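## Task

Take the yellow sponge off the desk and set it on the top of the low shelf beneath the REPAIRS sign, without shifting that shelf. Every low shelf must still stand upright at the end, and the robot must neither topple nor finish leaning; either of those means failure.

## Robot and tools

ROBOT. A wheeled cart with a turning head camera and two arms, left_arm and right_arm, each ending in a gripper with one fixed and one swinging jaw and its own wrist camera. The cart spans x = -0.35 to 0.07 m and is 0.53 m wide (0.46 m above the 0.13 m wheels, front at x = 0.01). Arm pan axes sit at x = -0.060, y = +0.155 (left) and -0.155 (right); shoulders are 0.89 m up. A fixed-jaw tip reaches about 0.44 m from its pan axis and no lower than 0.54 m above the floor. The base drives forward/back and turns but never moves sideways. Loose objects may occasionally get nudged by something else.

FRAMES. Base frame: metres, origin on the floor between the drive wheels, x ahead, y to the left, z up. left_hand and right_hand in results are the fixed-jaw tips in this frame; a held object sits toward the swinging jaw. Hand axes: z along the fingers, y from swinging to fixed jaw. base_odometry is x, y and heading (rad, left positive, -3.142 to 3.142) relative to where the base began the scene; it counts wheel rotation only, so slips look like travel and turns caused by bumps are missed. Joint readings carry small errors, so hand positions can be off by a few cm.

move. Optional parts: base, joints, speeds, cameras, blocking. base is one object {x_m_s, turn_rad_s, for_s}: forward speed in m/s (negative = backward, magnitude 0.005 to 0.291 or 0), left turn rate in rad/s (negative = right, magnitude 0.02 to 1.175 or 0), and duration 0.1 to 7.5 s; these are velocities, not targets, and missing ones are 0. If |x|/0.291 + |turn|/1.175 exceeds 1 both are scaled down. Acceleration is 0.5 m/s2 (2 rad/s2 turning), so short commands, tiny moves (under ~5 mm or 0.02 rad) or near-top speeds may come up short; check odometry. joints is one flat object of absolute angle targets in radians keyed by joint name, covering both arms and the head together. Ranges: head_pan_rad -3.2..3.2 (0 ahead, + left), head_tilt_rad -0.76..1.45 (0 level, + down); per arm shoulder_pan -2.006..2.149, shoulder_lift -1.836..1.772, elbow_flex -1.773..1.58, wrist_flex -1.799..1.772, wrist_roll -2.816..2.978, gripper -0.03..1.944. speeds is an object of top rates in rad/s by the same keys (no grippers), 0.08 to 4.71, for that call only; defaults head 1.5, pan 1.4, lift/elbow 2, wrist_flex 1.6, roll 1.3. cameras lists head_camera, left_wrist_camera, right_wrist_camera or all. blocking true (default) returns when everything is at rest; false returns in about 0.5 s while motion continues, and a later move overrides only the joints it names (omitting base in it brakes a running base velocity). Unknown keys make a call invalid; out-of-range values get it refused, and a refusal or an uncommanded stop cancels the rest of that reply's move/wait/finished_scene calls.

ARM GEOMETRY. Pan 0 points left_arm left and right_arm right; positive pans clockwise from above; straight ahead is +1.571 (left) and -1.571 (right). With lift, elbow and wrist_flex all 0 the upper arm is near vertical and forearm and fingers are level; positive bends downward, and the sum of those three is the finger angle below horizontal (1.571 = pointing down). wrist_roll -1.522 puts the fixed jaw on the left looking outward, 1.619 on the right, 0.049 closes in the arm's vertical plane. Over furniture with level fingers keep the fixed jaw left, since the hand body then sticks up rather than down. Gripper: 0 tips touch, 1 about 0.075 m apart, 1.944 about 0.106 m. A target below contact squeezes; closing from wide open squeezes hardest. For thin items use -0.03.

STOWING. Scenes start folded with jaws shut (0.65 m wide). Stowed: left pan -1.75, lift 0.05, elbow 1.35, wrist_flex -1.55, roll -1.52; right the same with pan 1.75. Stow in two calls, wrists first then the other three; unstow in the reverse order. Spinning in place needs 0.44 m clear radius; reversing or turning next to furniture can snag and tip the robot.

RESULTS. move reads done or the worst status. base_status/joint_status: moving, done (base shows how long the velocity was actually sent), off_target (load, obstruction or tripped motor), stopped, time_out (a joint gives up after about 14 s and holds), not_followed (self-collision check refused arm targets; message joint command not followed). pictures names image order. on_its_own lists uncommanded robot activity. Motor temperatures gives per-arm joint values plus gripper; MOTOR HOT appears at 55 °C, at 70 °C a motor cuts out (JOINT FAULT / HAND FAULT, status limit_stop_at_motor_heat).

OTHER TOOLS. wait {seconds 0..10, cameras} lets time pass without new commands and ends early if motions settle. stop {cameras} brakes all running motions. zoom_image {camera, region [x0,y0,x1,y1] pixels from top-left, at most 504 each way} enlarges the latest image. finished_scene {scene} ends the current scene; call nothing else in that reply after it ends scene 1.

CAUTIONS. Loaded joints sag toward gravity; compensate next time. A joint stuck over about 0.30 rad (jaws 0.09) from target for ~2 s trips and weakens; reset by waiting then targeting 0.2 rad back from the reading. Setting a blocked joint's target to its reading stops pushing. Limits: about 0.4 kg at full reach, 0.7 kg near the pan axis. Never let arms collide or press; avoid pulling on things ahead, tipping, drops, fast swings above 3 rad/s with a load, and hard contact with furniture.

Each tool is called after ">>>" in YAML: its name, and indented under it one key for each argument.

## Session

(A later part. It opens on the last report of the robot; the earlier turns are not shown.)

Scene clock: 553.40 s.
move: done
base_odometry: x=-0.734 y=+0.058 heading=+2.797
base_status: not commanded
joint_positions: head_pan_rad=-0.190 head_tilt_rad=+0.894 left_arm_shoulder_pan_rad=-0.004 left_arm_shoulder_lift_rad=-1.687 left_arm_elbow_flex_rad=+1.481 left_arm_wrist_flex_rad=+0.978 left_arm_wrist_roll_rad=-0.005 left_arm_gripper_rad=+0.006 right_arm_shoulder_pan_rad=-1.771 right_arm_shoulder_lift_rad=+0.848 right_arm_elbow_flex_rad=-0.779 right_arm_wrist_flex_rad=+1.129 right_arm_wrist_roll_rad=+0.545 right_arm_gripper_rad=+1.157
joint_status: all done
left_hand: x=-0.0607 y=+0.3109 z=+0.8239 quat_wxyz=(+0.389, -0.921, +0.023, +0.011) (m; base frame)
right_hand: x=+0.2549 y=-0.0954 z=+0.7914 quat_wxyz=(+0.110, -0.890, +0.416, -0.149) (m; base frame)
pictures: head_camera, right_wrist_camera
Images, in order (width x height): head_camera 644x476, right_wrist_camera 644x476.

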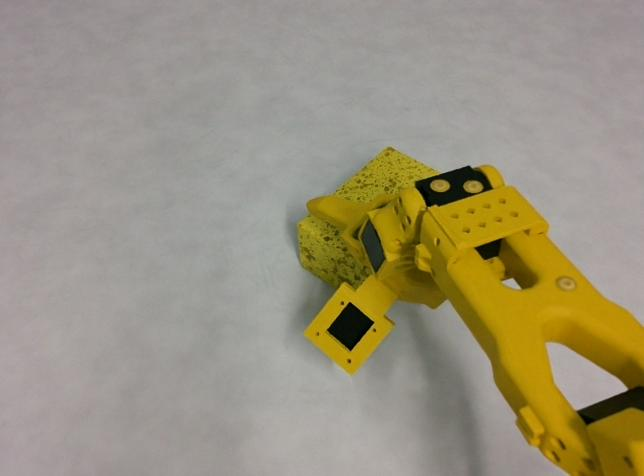

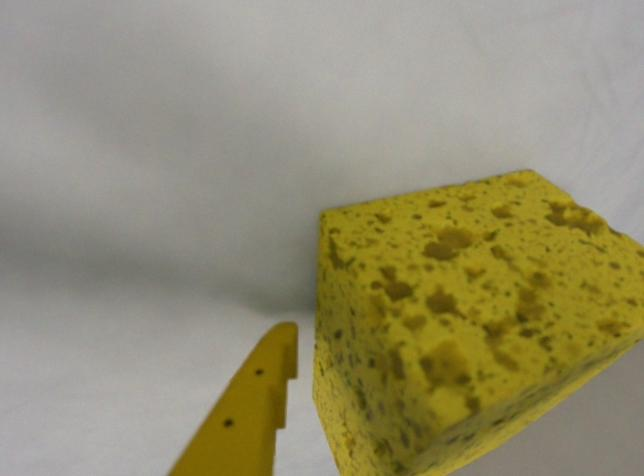

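>>> move:
  joints: {"right_arm_shoulder_pan_rad": -1.765, "right_arm_shoulder_lift_rad": 0.97, "right_arm_elbow_flex_rad": -0.86, "right_arm_wrist_flex_rad": 1.12, "right_arm_gripper_rad": 1.25}
  speeds: {"right_arm_shoulder_lift_rad": 0.4, "right_arm_elbow_flex_rad": 0.4}
  cameras: ["head_camera", "right_wrist_camera"]

>>> move:
  joints: {"right_arm_gripper_rad": 0.6}
  cameras: ["head_camera", "right_wrist_camera"]

Scene clock: 562.67 s.
move: done
base_odometry: x=-0.734 y=+0.058 heading=+2.797
base_status: not commanded
joint_positions: head_pan_rad=-0.190 head_tilt_rad=+0.894 left_arm_shoulder_pan_rad=-0.004 left_arm_shoulder_lift_rad=-1.687 left_arm_elbow_flex_rad=+1.481 left_arm_wrist_flex_rad=+0.978 left_arm_wrist_roll_rad=-0.005 left_arm_gripper_rad=+0.006 right_arm_shoulder_pan_rad=-1.771 right_arm_shoulder_lift_rad=+0.961 right_arm_elbow_flex_rad=-0.848 right_arm_wrist_flex_rad=+1.129 right_arm_wrist_roll_rad=+0.552 right_arm_gripper_rad=+1.241
joint_status: all done
left_hand: x=-0.0607 y=+0.3109 z=+0.8239 quat_wxyz=(+0.389, -0.921, +0.023, +0.011) (m; base frame)
right_hand: x=+0.2532 y=-0.0958 z=+0.7713 quat_wxyz=(+0.097, -0.895, +0.415, -0.132) (m; base frame)
pictures: head_camera, right_wrist_camera
Images, in order (width x height): head_camera 644x476, right_wrist_camera 644x476.

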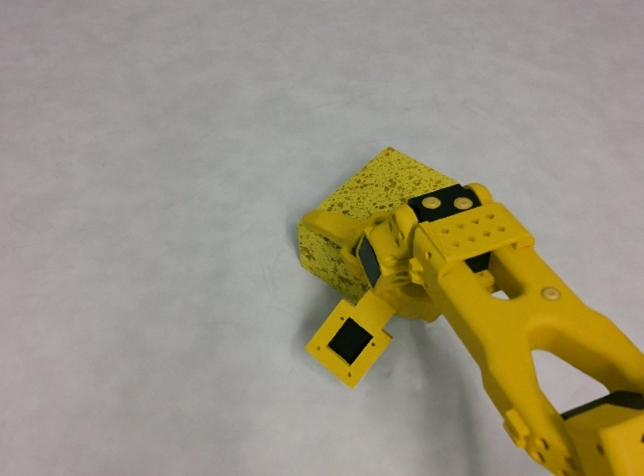

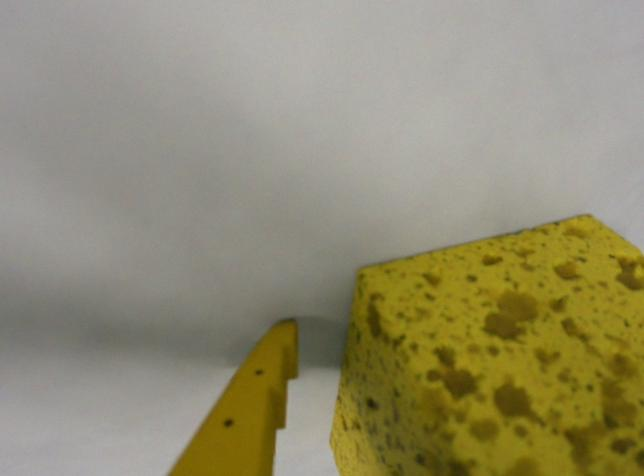

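Scene clock: 563.63 s.
move: off_target
base_odometry: x=-0.734 y=+0.058 heading=+2.797
base_status: not commanded
joint_positions: head_pan_rad=-0.190 head_tilt_rad=+0.894 left_arm_shoulder_pan_rad=-0.001 left_arm_shoulder_lift_rad=-1.687 left_arm_elbow_flex_rad=+1.481 left_arm_wrist_flex_rad=+0.978 left_arm_wrist_roll_rad=-0.005 left_arm_gripper_rad=+0.006 right_arm_shoulder_pan_rad=-1.775 right_arm_shoulder_lift_rad=+0.924 right_arm_elbow_flex_rad=-0.886 right_arm_wrist_flex_rad=+1.109 right_arm_wrist_roll_rad=+0.545 right_arm_gripper_rad=+0.661
joint_status: right_arm_gripper_rad off_target (ended at +0.661, target +0.600)
left_hand: x=-0.0602 y=+0.3109 z=+0.8239 quat_wxyz=(+0.389, -0.921, +0.024, +0.011) (m; base frame)
right_hand: x=+0.2658 y=-0.0917 z=+0.7904 quat_wxyz=(+0.126, -0.887, +0.412, -0.169) (m; base frame)
pictures: head_camera, right_wrist_camera
Images, in order (width x height): head_camera 644x476, right_wrist_camera 644x476.

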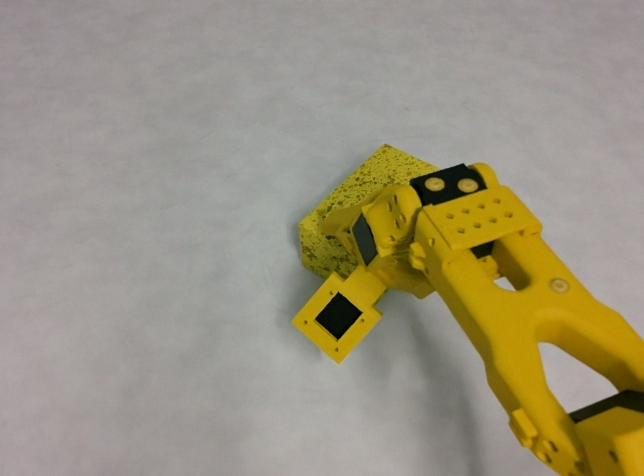

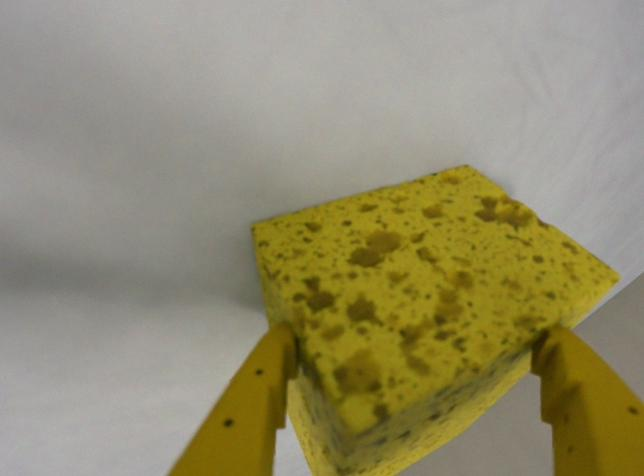

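>>> move:
  joints: {"right_arm_gripper_rad": 0.45}

>>> move:
  joints: {"right_arm_shoulder_lift_rad": 0.6, "right_arm_elbow_flex_rad": -0.886, "right_arm_wrist_flex_rad": 1.25}
  speeds: {"right_arm_shoulder_lift_rad": 0.4}
  cameras: ["head_camera", "right_wrist_camera"]

Scene clock: 572.30 s.
move: off_target
base_odometry: x=-0.734 y=+0.058 heading=+2.797
base_status: not commanded
joint_positions: head_pan_rad=-0.190 head_tilt_rad=+0.894 left_arm_shoulder_pan_rad=-0.001 left_arm_shoulder_lift_rad=-1.687 left_arm_elbow_flex_rad=+1.481 left_arm_wrist_flex_rad=+0.978 left_arm_wrist_roll_rad=-0.005 left_arm_gripper_rad=+0.006 right_arm_shoulder_pan_rad=-1.775 right_arm_shoulder_lift_rad=+0.911 right_arm_elbow_flex_rad=-0.892 right_arm_wrist_flex_rad=+1.109 right_arm_wrist_roll_rad=+0.545 right_arm_gripper_rad=+0.523
joint_status: right_arm_gripper_rad off_target (ended at +0.524, target +0.450)
left_hand: x=-0.0602 y=+0.3109 z=+0.8239 quat_wxyz=(+0.389, -0.921, +0.024, +0.011) (m; base frame)
right_hand: x=+0.2681 y=-0.0912 z=+0.7958 quat_wxyz=(+0.131, -0.885, +0.411, -0.177) (m; base frame)
pictures: none

Scene clock: 573.73 s.
move: done
base_odometry: x=-0.734 y=+0.058 heading=+2.797
base_status: not commanded
joint_positions: head_pan_rad=-0.190 head_tilt_rad=+0.894 left_arm_shoulder_pan_rad=-0.001 left_arm_shoulder_lift_rad=-1.687 left_arm_elbow_flex_rad=+1.481 left_arm_wrist_flex_rad=+0.978 left_arm_wrist_roll_rad=-0.005 left_arm_gripper_rad=+0.006 right_arm_shoulder_pan_rad=-1.772 right_arm_shoulder_lift_rad=+0.670 right_arm_elbow_flex_rad=-0.885 right_arm_wrist_flex_rad=+1.246 right_arm_wrist_roll_rad=+0.546 right_arm_gripper_rad=+0.457
joint_status: all done
on_its_own: right_arm_gripper_rad moved -0.066 to your old target +0.450
left_hand: x=-0.0602 y=+0.3109 z=+0.8239 quat_wxyz=(+0.389, -0.921, +0.024, +0.011) (m; base frame)
right_hand: x=+0.2638 y=-0.0931 z=+0.8576 quat_wxyz=(+0.159, -0.874, +0.407, -0.214) (m; base frame)
pictures: head_camera, right_wrist_camera
Images, in order (width x height): head_camera 644x476, right_wrist_camera 644x476.

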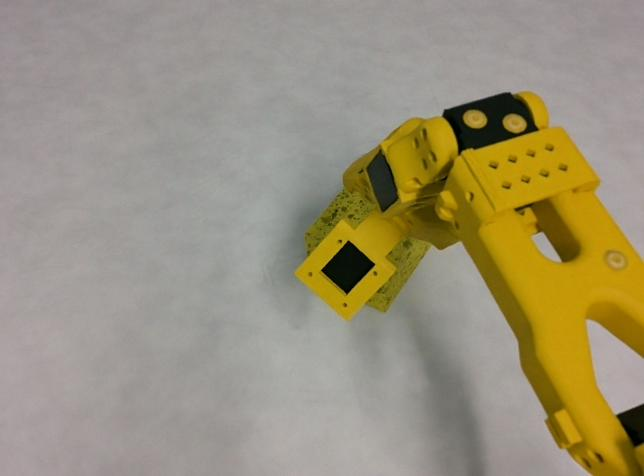

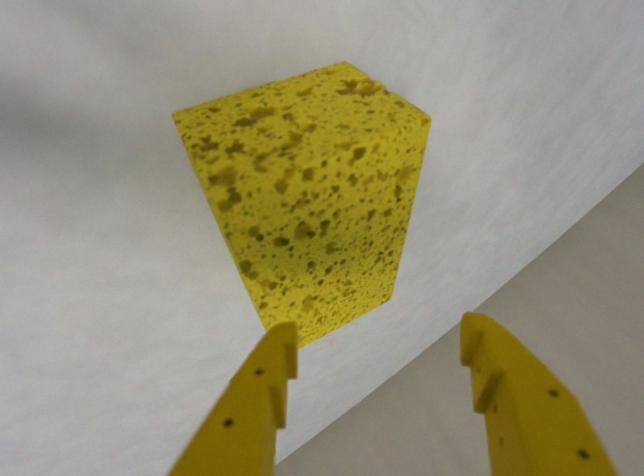

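>>> move:
  joints: {"right_arm_gripper_rad":1.3}
  cameras: ["right_wrist_camera","head_camera"]

Scene clock: 627.13 s.
move: done
base_odometry: x=-0.734 y=+0.058 heading=+2.797
base_status: not commanded
joint_positions: head_pan_rad=-0.190 head_tilt_rad=+0.894 left_arm_shoulder_pan_rad=-0.001 left_arm_shoulder_lift_rad=-1.687 left_arm_elbow_flex_rad=+1.481 left_arm_wrist_flex_rad=+0.978 left_arm_wrist_roll_rad=-0.005 left_arm_gripper_rad=+0.006 right_arm_shoulder_pan_rad=-1.772 right_arm_shoulder_lift_rad=+0.670 right_arm_elbow_flex_rad=-0.885 right_arm_wrist_flex_rad=+1.246 right_arm_wrist_roll_rad=+0.546 right_arm_gripper_rad=+1.290
joint_status: all done
left_hand: x=-0.0602 y=+0.3109 z=+0.8239 quat_wxyz=(+0.389, -0.921, +0.024, +0.011) (m; base frame)
right_hand: x=+0.2638 y=-0.0931 z=+0.8576 quat_wxyz=(+0.159, -0.874, +0.407, -0.214) (m; base frame)
pictures: head_camera, right_wrist_camera
Images, in order (width x height): head_camera 644x476, right_wrist_camera 644x476.

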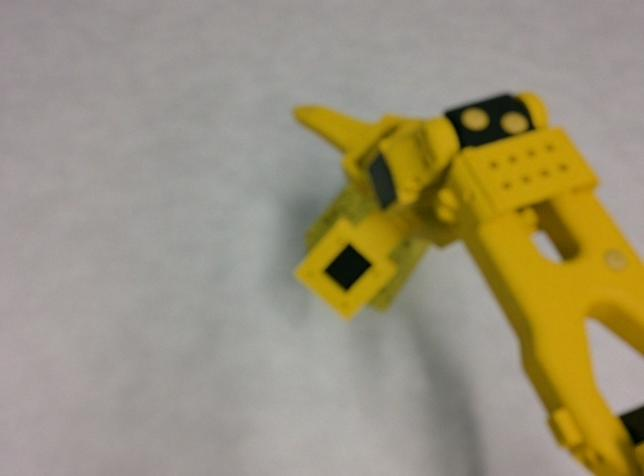

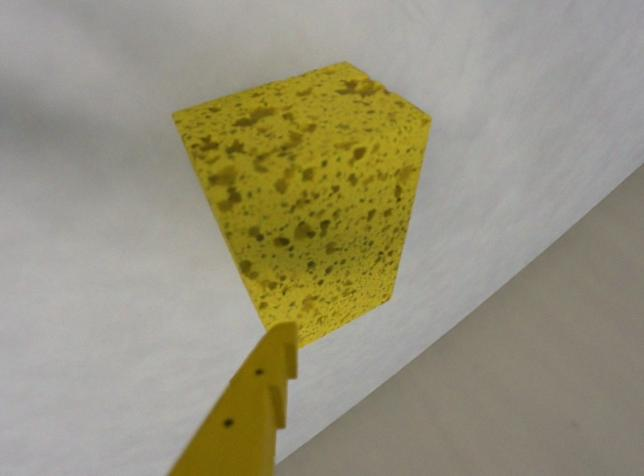

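>>> move:
  joints: {"right_arm_shoulder_lift_rad":0.8,"right_arm_elbow_flex_rad":-0.78,"right_arm_wrist_flex_rad":1.22,"right_arm_wrist_roll_rad":0.42}
  speeds: {"right_arm_shoulder_lift_rad":0.4,"right_arm_elbow_flex_rad":0.4,"right_arm_wrist_flex_rad":0.4}
  cameras: ["right_wrist_camera"]

Scene clock: 638.93 s.
move: done
base_odometry: x=-0.734 y=+0.058 heading=+2.797
base_status: not commanded
joint_positions: head_pan_rad=-0.190 head_tilt_rad=+0.894 left_arm_shoulder_pan_rad=-0.001 left_arm_shoulder_lift_rad=-1.687 left_arm_elbow_flex_rad=+1.481 left_arm_wrist_flex_rad=+0.978 left_arm_wrist_roll_rad=-0.005 left_arm_gripper_rad=+0.006 right_arm_shoulder_pan_rad=-1.772 right_arm_shoulder_lift_rad=+0.815 right_arm_elbow_flex_rad=-0.777 right_arm_wrist_flex_rad=+1.229 right_arm_wrist_roll_rad=+0.430 right_arm_gripper_rad=+1.290
joint_status: all done
left_hand: x=-0.0602 y=+0.3109 z=+0.8239 quat_wxyz=(+0.389, -0.921, +0.024, +0.011) (m; base frame)
right_hand: x=+0.2421 y=-0.0967 z=+0.7955 quat_wxyz=(+0.097, -0.870, +0.469, -0.116) (m; base frame)
pictures: right_wrist_camera
Images, in order (width x height): right_wrist_camera 644x476.

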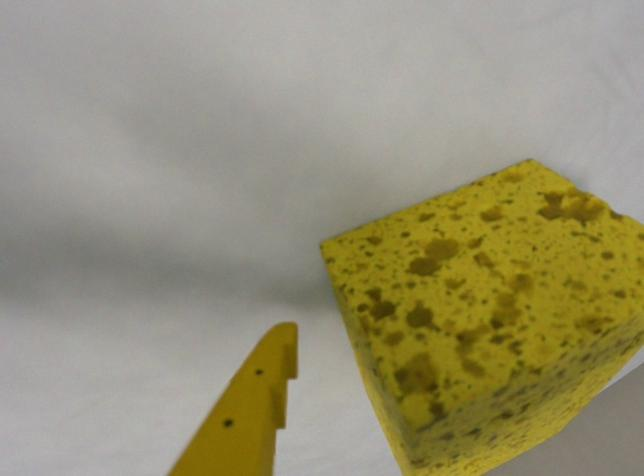

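>>> move:
  joints: {"right_arm_shoulder_pan_rad":-1.79,"right_arm_shoulder_lift_rad":0.79,"right_arm_elbow_flex_rad":-0.80,"right_arm_wrist_flex_rad":1.15,"right_arm_wrist_roll_rad":0.72}
  speeds: {"right_arm_shoulder_lift_rad":0.4,"right_arm_elbow_flex_rad":0.4,"right_arm_wrist_flex_rad":0.4}
  cameras: ["right_wrist_camera"]

Scene clock: 653.30 s.
move: done
base_odometry: x=-0.734 y=+0.058 heading=+2.797
base_status: not commanded
joint_positions: head_pan_rad=-0.190 head_tilt_rad=+0.894 left_arm_shoulder_pan_rad=-0.001 left_arm_shoulder_lift_rad=-1.687 left_arm_elbow_flex_rad=+1.481 left_arm_wrist_flex_rad=+0.978 left_arm_wrist_roll_rad=-0.005 left_arm_gripper_rad=+0.006 right_arm_shoulder_pan_rad=-1.788 right_arm_shoulder_lift_rad=+0.815 right_arm_elbow_flex_rad=-0.777 right_arm_wrist_flex_rad=+1.158 right_arm_wrist_roll_rad=+0.709 right_arm_gripper_rad=+1.290
joint_status: all done
left_hand: x=-0.0602 y=+0.3109 z=+0.8239 quat_wxyz=(+0.389, -0.921, +0.024, +0.011) (m; base frame)
right_hand: x=+0.2533 y=-0.0913 z=+0.7992 quat_wxyz=(+0.100, -0.924, +0.334, -0.157) (m; base frame)
pictures: right_wrist_camera
Images, in order (width x height): right_wrist_camera 644x476.

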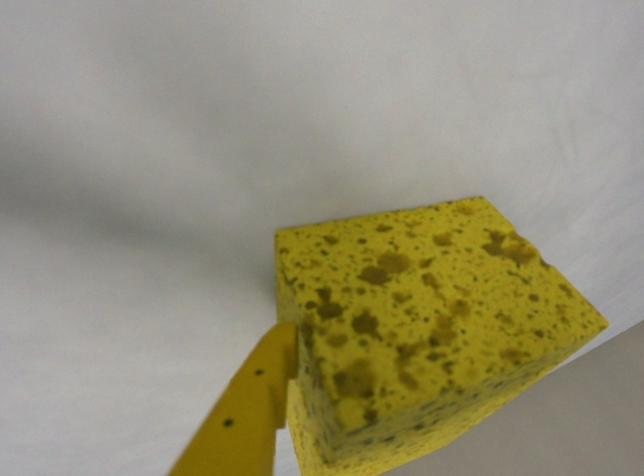

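>>> move:
  joints: {"right_arm_shoulder_pan_rad":-1.775,"right_arm_shoulder_lift_rad":0.84,"right_arm_elbow_flex_rad":-0.75,"right_arm_wrist_flex_rad":1.12,"right_arm_wrist_roll_rad":0.72}
  speeds: {"right_arm_shoulder_lift_rad":0.3,"right_arm_elbow_flex_rad":0.3,"right_arm_wrist_flex_rad":0.3}
  cameras: ["right_wrist_camera"]

Scene clock: 669.60 s.
move: done
base_odometry: x=-0.734 y=+0.058 heading=+2.797
base_status: not commanded
joint_positions: head_pan_rad=-0.190 head_tilt_rad=+0.894 left_arm_shoulder_pan_rad=-0.001 left_arm_shoulder_lift_rad=-1.687 left_arm_elbow_flex_rad=+1.481 left_arm_wrist_flex_rad=+0.978 left_arm_wrist_roll_rad=-0.005 left_arm_gripper_rad=+0.006 right_arm_shoulder_pan_rad=-1.783 right_arm_shoulder_lift_rad=+0.858 right_arm_elbow_flex_rad=-0.748 right_arm_wrist_flex_rad=+1.129 right_arm_wrist_roll_rad=+0.710 right_arm_gripper_rad=+1.290
joint_status: all done
left_hand: x=-0.0602 y=+0.3109 z=+0.8239 quat_wxyz=(+0.389, -0.921, +0.024, +0.011) (m; base frame)
right_hand: x=+0.2491 y=-0.0937 z=+0.7830 quat_wxyz=(+0.088, -0.927, +0.337, -0.140) (m; base frame)
pictures: right_wrist_camera
Images, in order (width x height): right_wrist_camera 644x476.

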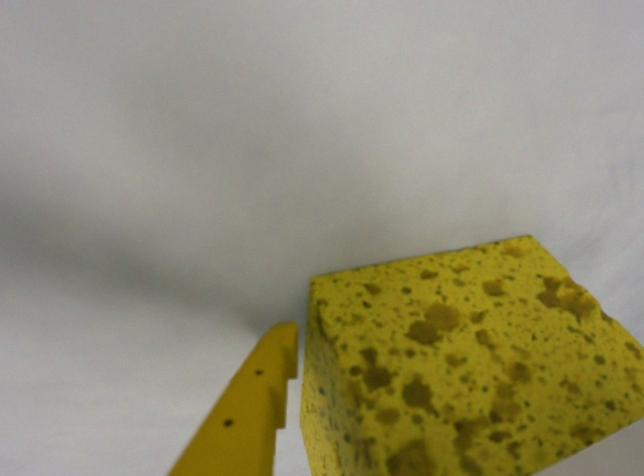

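>>> move:
  joints: {"right_arm_shoulder_pan_rad":-1.724,"right_arm_shoulder_lift_rad":0.96,"right_arm_elbow_flex_rad":-0.83,"right_arm_wrist_flex_rad":1.04,"right_arm_wrist_roll_rad":0.77}
  speeds: {"right_arm_shoulder_lift_rad":0.2,"right_arm_elbow_flex_rad":0.2,"right_arm_wrist_flex_rad":0.2}
  cameras: ["right_wrist_camera"]

Scene clock: 692.10 s.
move: done
base_odometry: x=-0.734 y=+0.058 heading=+2.797
base_status: not commanded
joint_positions: head_pan_rad=-0.190 head_tilt_rad=+0.894 left_arm_shoulder_pan_rad=-0.001 left_arm_shoulder_lift_rad=-1.687 left_arm_elbow_flex_rad=+1.481 left_arm_wrist_flex_rad=+0.978 left_arm_wrist_roll_rad=-0.005 left_arm_gripper_rad=+0.006 right_arm_shoulder_pan_rad=-1.734 right_arm_shoulder_lift_rad=+0.957 right_arm_elbow_flex_rad=-0.814 right_arm_wrist_flex_rad=+1.048 right_arm_wrist_roll_rad=+0.759 right_arm_gripper_rad=+1.290
joint_status: all done
left_hand: x=-0.0602 y=+0.3109 z=+0.8239 quat_wxyz=(+0.389, -0.921, +0.024, +0.011) (m; base frame)
right_hand: x=+0.2636 y=-0.1073 z=+0.7708 quat_wxyz=(+0.093, -0.923, +0.335, -0.165) (m; base frame)
pictures: right_wrist_camera
Images, in order (width x height): right_wrist_camera 644x476.

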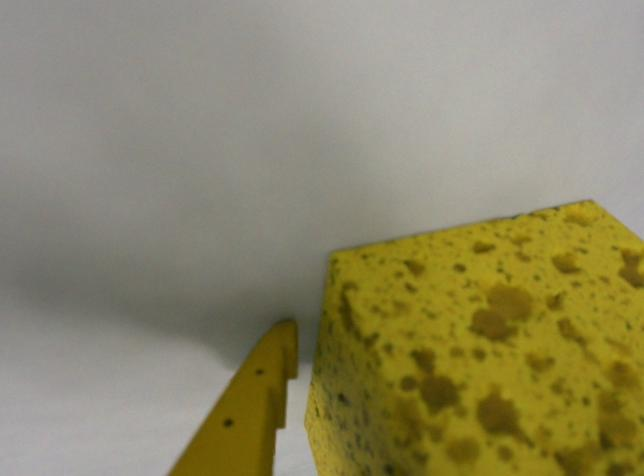

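>>> move:
  joints: {"right_arm_shoulder_pan_rad":-1.71,"right_arm_shoulder_lift_rad":0.97,"right_arm_elbow_flex_rad":-0.725,"right_arm_wrist_flex_rad":0.84,"right_arm_wrist_roll_rad":0.79}
  speeds: {"right_arm_shoulder_lift_rad":0.2,"right_arm_elbow_flex_rad":0.2,"right_arm_wrist_flex_rad":0.3}
  cameras: ["right_wrist_camera"]

>>> move:
  joints: {"right_arm_gripper_rad":0.3}
  cameras: ["right_wrist_camera"]

Scene clock: 709.10 s.
move: done
base_odometry: x=-0.734 y=+0.058 heading=+2.797
base_status: not commanded
joint_positions: head_pan_rad=-0.190 head_tilt_rad=+0.894 left_arm_shoulder_pan_rad=-0.001 left_arm_shoulder_lift_rad=-1.687 left_arm_elbow_flex_rad=+1.481 left_arm_wrist_flex_rad=+0.978 left_arm_wrist_roll_rad=-0.005 left_arm_gripper_rad=+0.006 right_arm_shoulder_pan_rad=-1.720 right_arm_shoulder_lift_rad=+0.955 right_arm_elbow_flex_rad=-0.741 right_arm_wrist_flex_rad=+0.844 right_arm_wrist_roll_rad=+0.790 right_arm_gripper_rad=+1.290
joint_status: all done
left_hand: x=-0.0602 y=+0.3109 z=+0.8239 quat_wxyz=(+0.389, -0.921, +0.024, +0.011) (m; base frame)
right_hand: x=+0.2822 y=-0.1093 z=+0.7699 quat_wxyz=(+0.119, -0.912, +0.323, -0.224) (m; base frame)
pictures: right_wrist_camera
Images, in order (width x height): right_wrist_camera 644x476.

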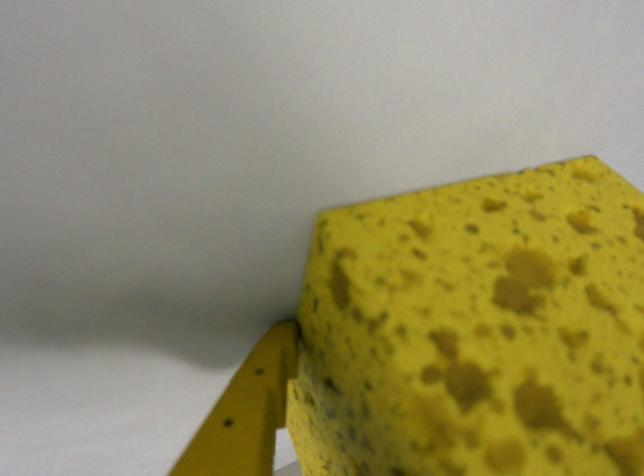

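Scene clock: 710.20 s.
move: off_target
base_odometry: x=-0.734 y=+0.058 heading=+2.797
base_status: not commanded
joint_positions: head_pan_rad=-0.190 head_tilt_rad=+0.894 left_arm_shoulder_pan_rad=+0.000 left_arm_shoulder_lift_rad=-1.687 left_arm_elbow_flex_rad=+1.481 left_arm_wrist_flex_rad=+0.978 left_arm_wrist_roll_rad=-0.005 left_arm_gripper_rad=+0.006 right_arm_shoulder_pan_rad=-1.719 right_arm_shoulder_lift_rad=+0.892 right_arm_elbow_flex_rad=-0.771 right_arm_wrist_flex_rad=+0.827 right_arm_wrist_roll_rad=+0.779 right_arm_gripper_rad=+0.370
joint_status: right_arm_gripper_rad off_target (ended at +0.369, target +0.300)
left_hand: x=-0.0600 y=+0.3109 z=+0.8239 quat_wxyz=(+0.389, -0.921, +0.025, +0.010) (m; base frame)
right_hand: x=+0.2961 y=-0.1077 z=+0.7981 quat_wxyz=(+0.145, -0.895, +0.323, -0.270) (m; base frame)
pictures: right_wrist_camera
Images, in order (width x height): right_wrist_camera 644x476.

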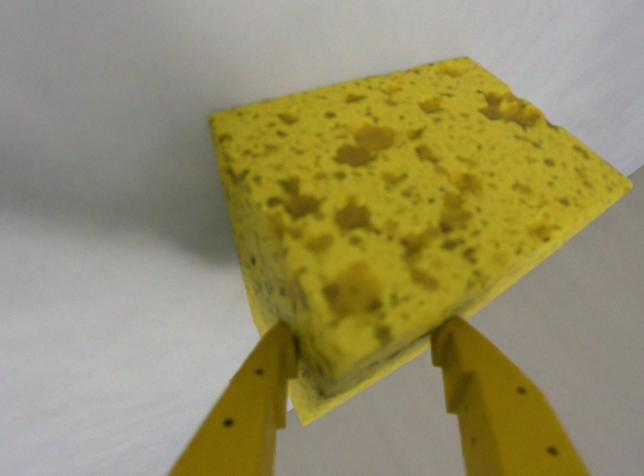

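>>> move:
  cameras: ["head_camera","right_wrist_camera"]

>>> zoom_image:
  camera: "head_camera"
  region: [200, 60, 520, 300]

Scene clock: 741.00 s.
Motor temperatures (°C): left_arm=[29 30 28 30 29 27] | right_arm=[29 27 26 26 29 27]
base_odometry: x=-0.734 y=+0.058 heading=+2.797
base_status: not commanded
joint_positions: head_pan_rad=-0.190 head_tilt_rad=+0.894 left_arm_shoulder_pan_rad=+0.000 left_arm_shoulder_lift_rad=-1.687 left_arm_elbow_flex_rad=+1.481 left_arm_wrist_flex_rad=+0.978 left_arm_wrist_roll_rad=-0.005 left_arm_gripper_rad=+0.006 right_arm_shoulder_pan_rad=-1.719 right_arm_shoulder_lift_rad=+0.892 right_arm_elbow_flex_rad=-0.771 right_arm_wrist_flex_rad=+0.827 right_arm_wrist_roll_rad=+0.779 right_arm_gripper_rad=+0.370
joint_status: right_arm_gripper_rad off_target (ended at +0.369, target +0.300)
left_hand: x=-0.0600 y=+0.3109 z=+0.8239 quat_wxyz=(+0.389, -0.921, +0.025, +0.010) (m; base frame)
right_hand: x=+0.2961 y=-0.1077 z=+0.7981 quat_wxyz=(+0.145, -0.895, +0.323, -0.270) (m; base frame)
pictures: head_camera, right_wrist_camera
Images, in order (width x height): head_camera 644x476, right_wrist_camera 644x476.

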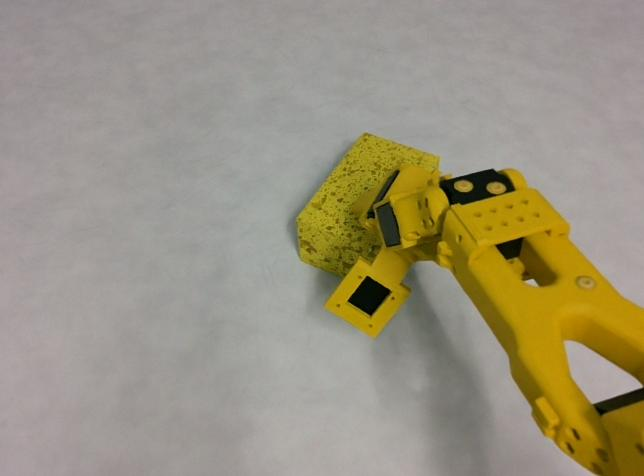

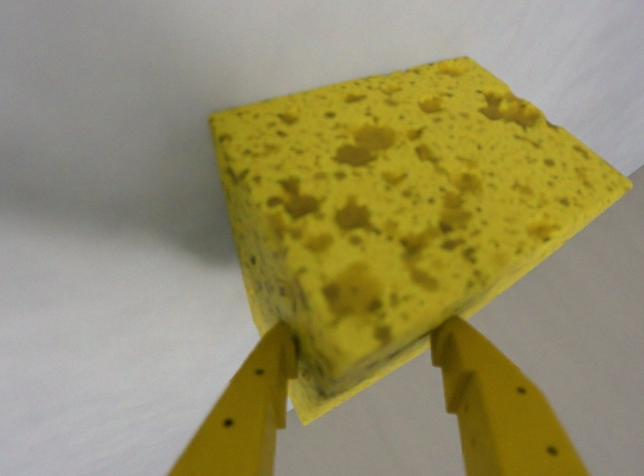

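Scaled by 1.575.

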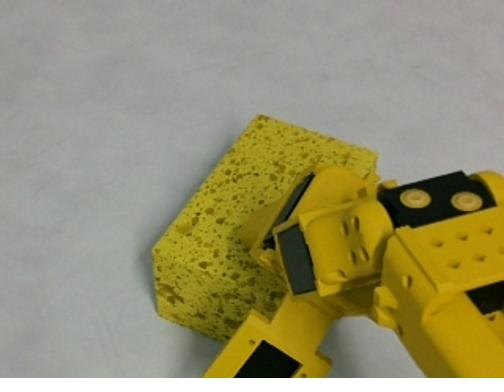

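>>> move:
  joints: {"right_arm_shoulder_lift_rad":0.22,"right_arm_elbow_flex_rad":0.28,"right_arm_wrist_flex_rad":0.45}
  speeds: {"right_arm_shoulder_lift_rad":0.28,"right_arm_elbow_flex_rad":0.44,"right_arm_wrist_flex_rad":0.155}
  cameras: ["head_camera","right_wrist_camera"]

Scene clock: 790.77 s.
move: done
base_odometry: x=-0.734 y=+0.058 heading=+2.797
base_status: not commanded
joint_positions: head_pan_rad=-0.190 head_tilt_rad=+0.894 left_arm_shoulder_pan_rad=-0.001 left_arm_shoulder_lift_rad=-1.687 left_arm_elbow_flex_rad=+1.481 left_arm_wrist_flex_rad=+0.978 left_arm_wrist_roll_rad=-0.005 left_arm_gripper_rad=+0.006 right_arm_shoulder_pan_rad=-1.711 right_arm_shoulder_lift_rad=+0.277 right_arm_elbow_flex_rad=+0.281 right_arm_wrist_flex_rad=+0.460 right_arm_wrist_roll_rad=+0.790 right_arm_gripper_rad=+0.307
joint_status: all done
on_its_own: right_arm_gripper_rad moved -0.063 to your old target +0.300
left_hand: x=-0.0602 y=+0.3109 z=+0.8239 quat_wxyz=(+0.389, -0.921, +0.024, +0.011) (m; base frame)
right_hand: x=+0.2227 y=-0.1209 z=+0.7880 quat_wxyz=(+0.127, -0.905, +0.325, -0.241) (m; base frame)
pictures: head_camera, right_wrist_camera
Images, in order (width x height): head_camera 644x476, right_wrist_camera 644x476.

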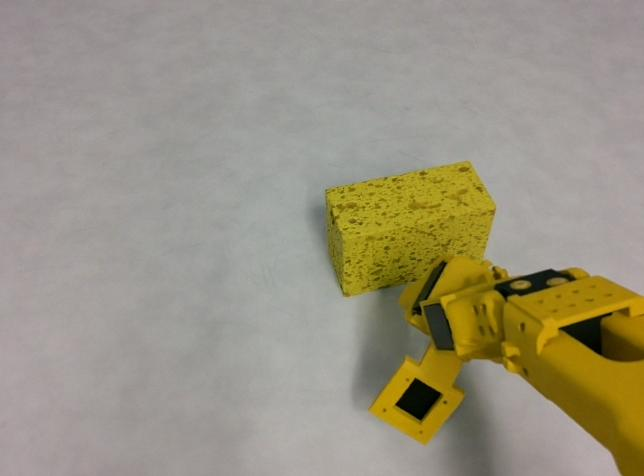

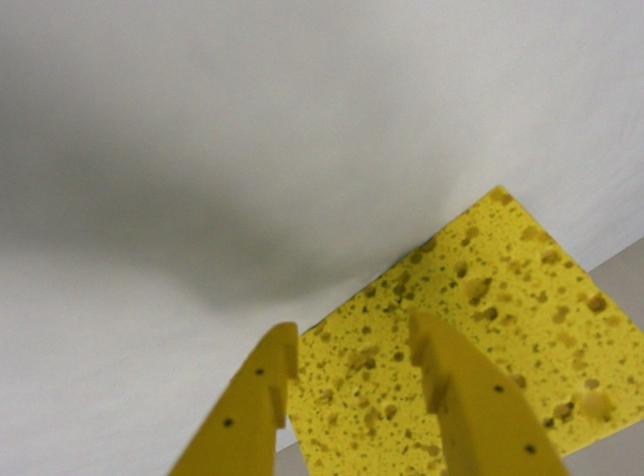

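>>> move:
  joints: {"right_arm_elbow_flex_rad":-0.6,"right_arm_wrist_flex_rad":1.3}

>>> move:
  joints: {"right_arm_shoulder_pan_rad":-1.64,"right_arm_shoulder_lift_rad":0.75,"right_arm_elbow_flex_rad":-1.17,"right_arm_wrist_flex_rad":1.65,"right_arm_wrist_roll_rad":0.049,"right_arm_gripper_rad":1.25}
  cameras: ["head_camera","right_wrist_camera"]

Scene clock: 826.93 s.
move: done
base_odometry: x=-0.734 y=+0.058 heading=+2.797
base_status: not commanded
joint_positions: head_pan_rad=-0.190 head_tilt_rad=+0.894 left_arm_shoulder_pan_rad=-0.001 left_arm_shoulder_lift_rad=-1.687 left_arm_elbow_flex_rad=+1.481 left_arm_wrist_flex_rad=+0.978 left_arm_wrist_roll_rad=-0.005 left_arm_gripper_rad=+0.006 right_arm_shoulder_pan_rad=-1.711 right_arm_shoulder_lift_rad=+0.277 right_arm_elbow_flex_rad=-0.560 right_arm_wrist_flex_rad=+1.296 right_arm_wrist_roll_rad=+0.790 right_arm_gripper_rad=+0.307
joint_status: all done
left_hand: x=-0.0602 y=+0.3109 z=+0.8239 quat_wxyz=(+0.389, -0.921, +0.024, +0.011) (m; base frame)
right_hand: x=+0.2342 y=-0.1193 z=+0.8980 quat_wxyz=(+0.128, -0.905, +0.325, -0.243) (m; base frame)
pictures: none

Scene clock: 828.27 s.
move: done
base_odometry: x=-0.734 y=+0.058 heading=+2.797
base_status: not commanded
joint_positions: head_pan_rad=-0.190 head_tilt_rad=+0.894 left_arm_shoulder_pan_rad=-0.001 left_arm_shoulder_lift_rad=-1.687 left_arm_elbow_flex_rad=+1.481 left_arm_wrist_flex_rad=+0.978 left_arm_wrist_roll_rad=-0.005 left_arm_gripper_rad=+0.006 right_arm_shoulder_pan_rad=-1.648 right_arm_shoulder_lift_rad=+0.765 right_arm_elbow_flex_rad=-1.132 right_arm_wrist_flex_rad=+1.646 right_arm_wrist_roll_rad=+0.060 right_arm_gripper_rad=+1.241
joint_status: all done
left_hand: x=-0.0602 y=+0.3109 z=+0.8239 quat_wxyz=(+0.389, -0.921, +0.024, +0.011) (m; base frame)
right_hand: x=+0.2304 y=-0.1330 z=+0.8531 quat_wxyz=(+0.106, -0.730, +0.668, -0.099) (m; base frame)
pictures: head_camera, right_wrist_camera
Images, in order (width x height): head_camera 644x476, right_wrist_camera 644x476.

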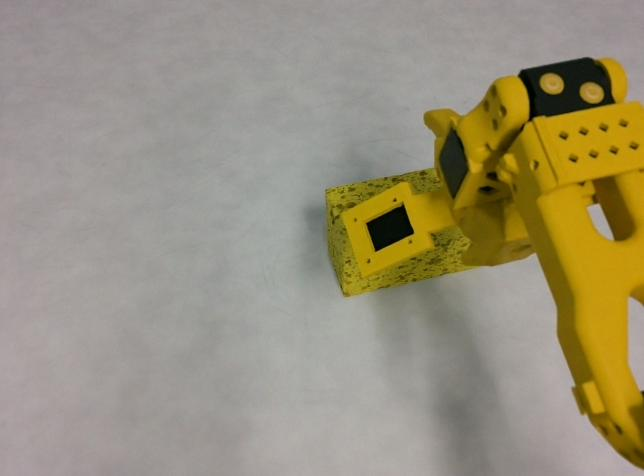

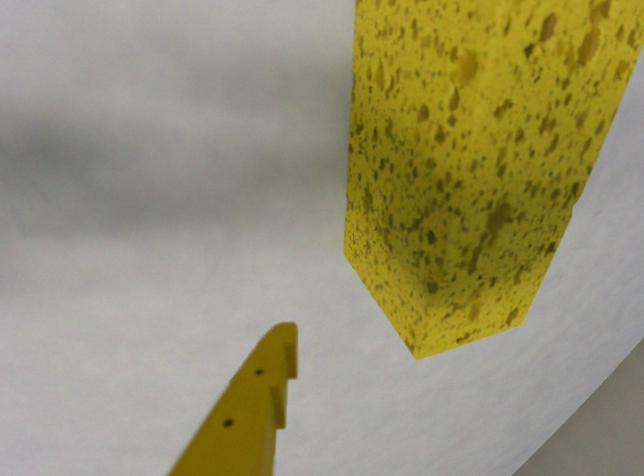

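>>> move:
  joints: {"right_arm_shoulder_pan_rad":-1.83,"right_arm_shoulder_lift_rad":0.78,"right_arm_elbow_flex_rad":-1.1,"right_arm_wrist_flex_rad":1.6,"right_arm_wrist_roll_rad":-0.12}
  cameras: ["right_wrist_camera"]

Scene clock: 835.70 s.
move: done
base_odometry: x=-0.734 y=+0.058 heading=+2.797
base_status: not commanded
joint_positions: head_pan_rad=-0.190 head_tilt_rad=+0.894 left_arm_shoulder_pan_rad=-0.001 left_arm_shoulder_lift_rad=-1.687 left_arm_elbow_flex_rad=+1.481 left_arm_wrist_flex_rad=+0.978 left_arm_wrist_roll_rad=-0.005 left_arm_gripper_rad=+0.006 right_arm_shoulder_pan_rad=-1.823 right_arm_shoulder_lift_rad=+0.796 right_arm_elbow_flex_rad=-1.100 right_arm_wrist_flex_rad=+1.608 right_arm_wrist_roll_rad=-0.112 right_arm_gripper_rad=+1.241
joint_status: all done
left_hand: x=-0.0602 y=+0.3109 z=+0.8239 quat_wxyz=(+0.389, -0.921, +0.024, +0.011) (m; base frame)
right_hand: x=+0.2229 y=-0.0812 z=+0.8412 quat_wxyz=(+0.112, -0.732, +0.668, -0.073) (m; base frame)
pictures: right_wrist_camera
Images, in order (width x height): right_wrist_camera 644x476.

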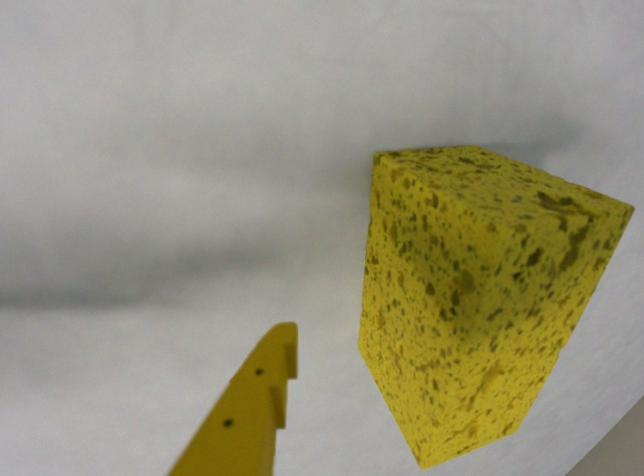

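>>> move:
  joints: {"right_arm_shoulder_pan_rad":-1.81,"right_arm_shoulder_lift_rad":0.81,"right_arm_elbow_flex_rad":-0.98,"right_arm_wrist_flex_rad":1.45,"right_arm_wrist_roll_rad":-0.12}
  speeds: {"right_arm_shoulder_lift_rad":0.3,"right_arm_elbow_flex_rad":0.4,"right_arm_wrist_flex_rad":0.4}
  cameras: ["right_wrist_camera"]

Scene clock: 845.07 s.
move: done
base_odometry: x=-0.734 y=+0.058 heading=+2.797
base_status: not commanded
joint_positions: head_pan_rad=-0.190 head_tilt_rad=+0.894 left_arm_shoulder_pan_rad=-0.001 left_arm_shoulder_lift_rad=-1.687 left_arm_elbow_flex_rad=+1.481 left_arm_wrist_flex_rad=+0.978 left_arm_wrist_roll_rad=-0.005 left_arm_gripper_rad=+0.006 right_arm_shoulder_pan_rad=-1.818 right_arm_shoulder_lift_rad=+0.826 right_arm_elbow_flex_rad=-0.977 right_arm_wrist_flex_rad=+1.459 right_arm_wrist_roll_rad=-0.112 right_arm_gripper_rad=+1.241
joint_status: all done
left_hand: x=-0.0602 y=+0.3109 z=+0.8239 quat_wxyz=(+0.389, -0.921, +0.024, +0.011) (m; base frame)
right_hand: x=+0.2295 y=-0.0810 z=+0.8180 quat_wxyz=(+0.109, -0.731, +0.670, -0.072) (m; base frame)
pictures: right_wrist_camera
Images, in order (width x height): right_wrist_camera 644x476.

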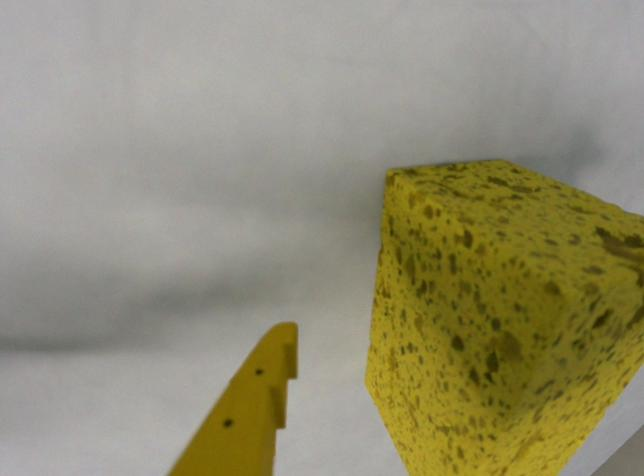

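>>> move:
  joints: {"right_arm_shoulder_lift_rad":0.79,"right_arm_elbow_flex_rad":-0.97,"right_arm_wrist_flex_rad":1.30}
  speeds: {"right_arm_shoulder_lift_rad":0.4,"right_arm_elbow_flex_rad":0.4,"right_arm_wrist_flex_rad":0.4}

>>> move:
  joints: {"right_arm_shoulder_lift_rad":0.85,"right_arm_elbow_flex_rad":-0.75,"right_arm_wrist_flex_rad":1.1}
  speeds: {"right_arm_shoulder_lift_rad":0.15,"right_arm_elbow_flex_rad":0.35,"right_arm_wrist_flex_rad":0.35}
  cameras: ["right_wrist_camera","head_camera"]

Scene clock: 862.97 s.
move: done
base_odometry: x=-0.734 y=+0.058 heading=+2.797
base_status: not commanded
joint_positions: head_pan_rad=-0.190 head_tilt_rad=+0.894 left_arm_shoulder_pan_rad=-0.001 left_arm_shoulder_lift_rad=-1.687 left_arm_elbow_flex_rad=+1.481 left_arm_wrist_flex_rad=+0.978 left_arm_wrist_roll_rad=-0.005 left_arm_gripper_rad=+0.006 right_arm_shoulder_pan_rad=-1.818 right_arm_shoulder_lift_rad=+0.826 right_arm_elbow_flex_rad=-0.969 right_arm_wrist_flex_rad=+1.310 right_arm_wrist_roll_rad=-0.112 right_arm_gripper_rad=+1.241
joint_status: all done
left_hand: x=-0.0602 y=+0.3109 z=+0.8239 quat_wxyz=(+0.389, -0.921, +0.024, +0.011) (m; base frame)
right_hand: x=+0.2508 y=-0.0756 z=+0.8234 quat_wxyz=(+0.168, -0.722, +0.662, -0.110) (m; base frame)
pictures: none

Scene clock: 864.03 s.
move: done
base_odometry: x=-0.734 y=+0.058 heading=+2.797
base_status: not commanded
joint_positions: head_pan_rad=-0.190 head_tilt_rad=+0.894 left_arm_shoulder_pan_rad=-0.001 left_arm_shoulder_lift_rad=-1.687 left_arm_elbow_flex_rad=+1.481 left_arm_wrist_flex_rad=+0.978 left_arm_wrist_roll_rad=-0.005 left_arm_gripper_rad=+0.006 right_arm_shoulder_pan_rad=-1.818 right_arm_shoulder_lift_rad=+0.866 right_arm_elbow_flex_rad=-0.750 right_arm_wrist_flex_rad=+1.103 right_arm_wrist_roll_rad=-0.112 right_arm_gripper_rad=+1.244
joint_status: all done
left_hand: x=-0.0602 y=+0.3109 z=+0.8239 quat_wxyz=(+0.389, -0.921, +0.024, +0.011) (m; base frame)
right_hand: x=+0.2470 y=-0.0766 z=+0.7817 quat_wxyz=(+0.146, -0.726, +0.665, -0.096) (m; base frame)
pictures: head_camera, right_wrist_camera
Images, in order (width x height): head_camera 644x476, right_wrist_camera 644x476.

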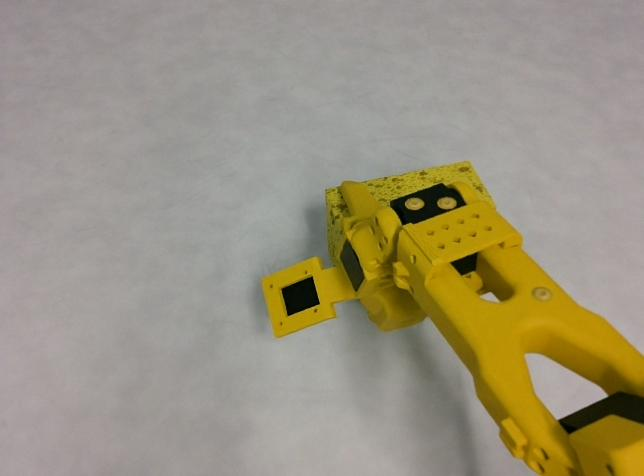

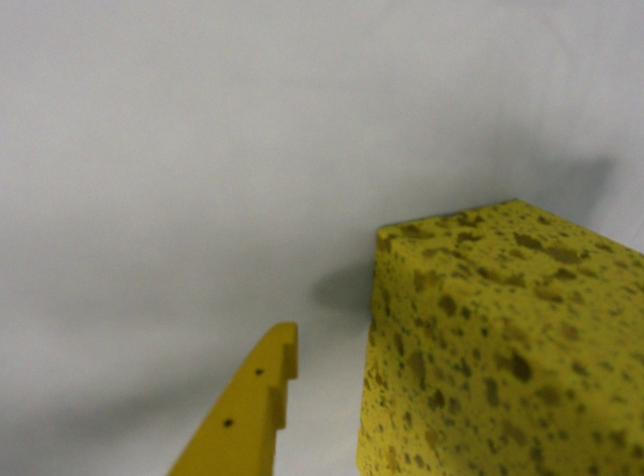

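>>> move:
  joints: {"right_arm_shoulder_pan_rad":-1.79,"right_arm_elbow_flex_rad":-1.03,"right_arm_wrist_flex_rad":1.19,"right_arm_wrist_roll_rad":-0.1}
  speeds: {"right_arm_elbow_flex_rad":0.5,"right_arm_wrist_flex_rad":0.2}

>>> move:
  joints: {"right_arm_shoulder_lift_rad":0.875,"right_arm_elbow_flex_rad":-0.70,"right_arm_wrist_flex_rad":0.87}
  speeds: {"right_arm_shoulder_lift_rad":0.15,"right_arm_elbow_flex_rad":0.3,"right_arm_wrist_flex_rad":0.3}
  cameras: ["right_wrist_camera","head_camera"]

Scene clock: 880.63 s.
move: done
base_odometry: x=-0.734 y=+0.058 heading=+2.797
base_status: not commanded
joint_positions: head_pan_rad=-0.190 head_tilt_rad=+0.894 left_arm_shoulder_pan_rad=-0.001 left_arm_shoulder_lift_rad=-1.687 left_arm_elbow_flex_rad=+1.481 left_arm_wrist_flex_rad=+0.978 left_arm_wrist_roll_rad=-0.005 left_arm_gripper_rad=+0.006 right_arm_shoulder_pan_rad=-1.794 right_arm_shoulder_lift_rad=+0.868 right_arm_elbow_flex_rad=-0.989 right_arm_wrist_flex_rad=+1.186 right_arm_wrist_roll_rad=-0.109 right_arm_gripper_rad=+1.244
joint_status: all done
left_hand: x=-0.0602 y=+0.3109 z=+0.8239 quat_wxyz=(+0.389, -0.921, +0.024, +0.011) (m; base frame)
right_hand: x=+0.2701 y=-0.0793 z=+0.8228 quat_wxyz=(+0.207, -0.707, +0.662, -0.140) (m; base frame)
pictures: none

Scene clock: 882.23 s.
move: done
base_odometry: x=-0.734 y=+0.058 heading=+2.797
base_status: not commanded
joint_positions: head_pan_rad=-0.190 head_tilt_rad=+0.894 left_arm_shoulder_pan_rad=-0.001 left_arm_shoulder_lift_rad=-1.687 left_arm_elbow_flex_rad=+1.481 left_arm_wrist_flex_rad=+0.978 left_arm_wrist_roll_rad=-0.005 left_arm_gripper_rad=+0.006 right_arm_shoulder_pan_rad=-1.794 right_arm_shoulder_lift_rad=+0.894 right_arm_elbow_flex_rad=-0.698 right_arm_wrist_flex_rad=+0.880 right_arm_wrist_roll_rad=-0.109 right_arm_gripper_rad=+1.244
joint_status: all done
left_hand: x=-0.0602 y=+0.3109 z=+0.8239 quat_wxyz=(+0.389, -0.921, +0.024, +0.011) (m; base frame)
right_hand: x=+0.2697 y=-0.0794 z=+0.7765 quat_wxyz=(+0.203, -0.708, +0.663, -0.137) (m; base frame)
pictures: head_camera, right_wrist_camera
Images, in order (width x height): head_camera 644x476, right_wrist_camera 644x476.

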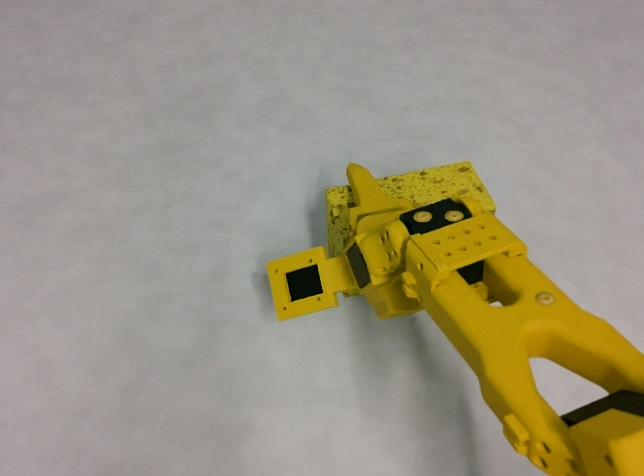

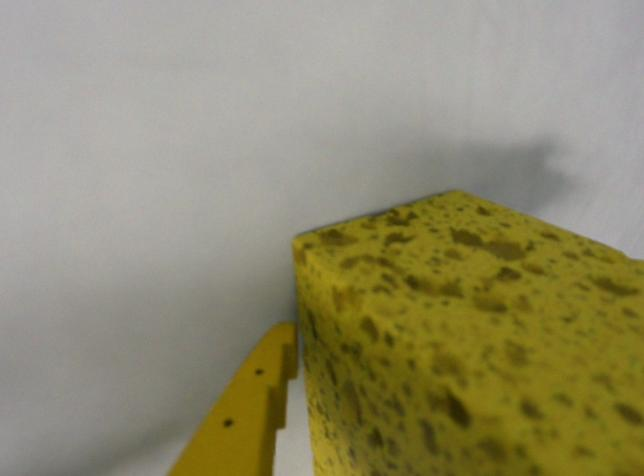

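>>> move:
  joints: {"right_arm_gripper_rad":0.35}
  cameras: ["right_wrist_camera","head_camera"]

Scene clock: 887.73 s.
move: off_target
base_odometry: x=-0.734 y=+0.058 heading=+2.797
base_status: not commanded
joint_positions: head_pan_rad=-0.190 head_tilt_rad=+0.894 left_arm_shoulder_pan_rad=-0.001 left_arm_shoulder_lift_rad=-1.687 left_arm_elbow_flex_rad=+1.481 left_arm_wrist_flex_rad=+0.978 left_arm_wrist_roll_rad=-0.005 left_arm_gripper_rad=+0.006 right_arm_shoulder_pan_rad=-1.792 right_arm_shoulder_lift_rad=+0.843 right_arm_elbow_flex_rad=-0.713 right_arm_wrist_flex_rad=+0.871 right_arm_wrist_roll_rad=-0.110 right_arm_gripper_rad=+0.729
joint_status: right_arm_gripper_rad off_target (ended at +0.728, target +0.350)
left_hand: x=-0.0602 y=+0.3109 z=+0.8239 quat_wxyz=(+0.389, -0.921, +0.024, +0.011) (m; base frame)
right_hand: x=+0.2788 y=-0.0779 z=+0.7962 quat_wxyz=(+0.233, -0.699, +0.657, -0.157) (m; base frame)
pictures: head_camera, right_wrist_camera
Images, in order (width x height): head_camera 644x476, right_wrist_camera 644x476.

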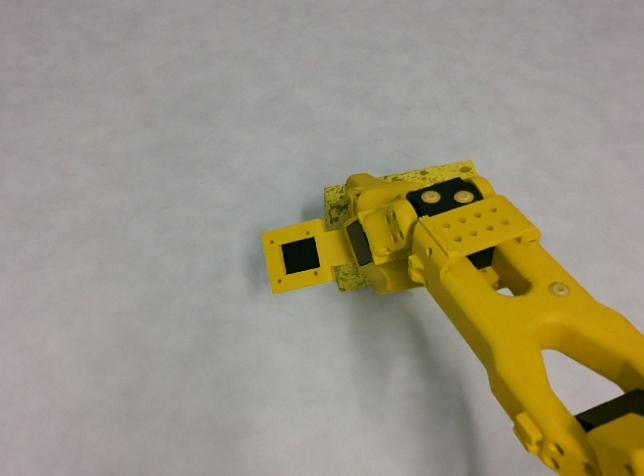

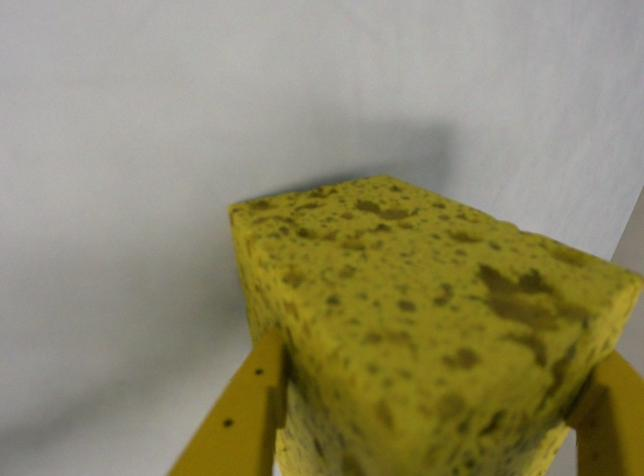

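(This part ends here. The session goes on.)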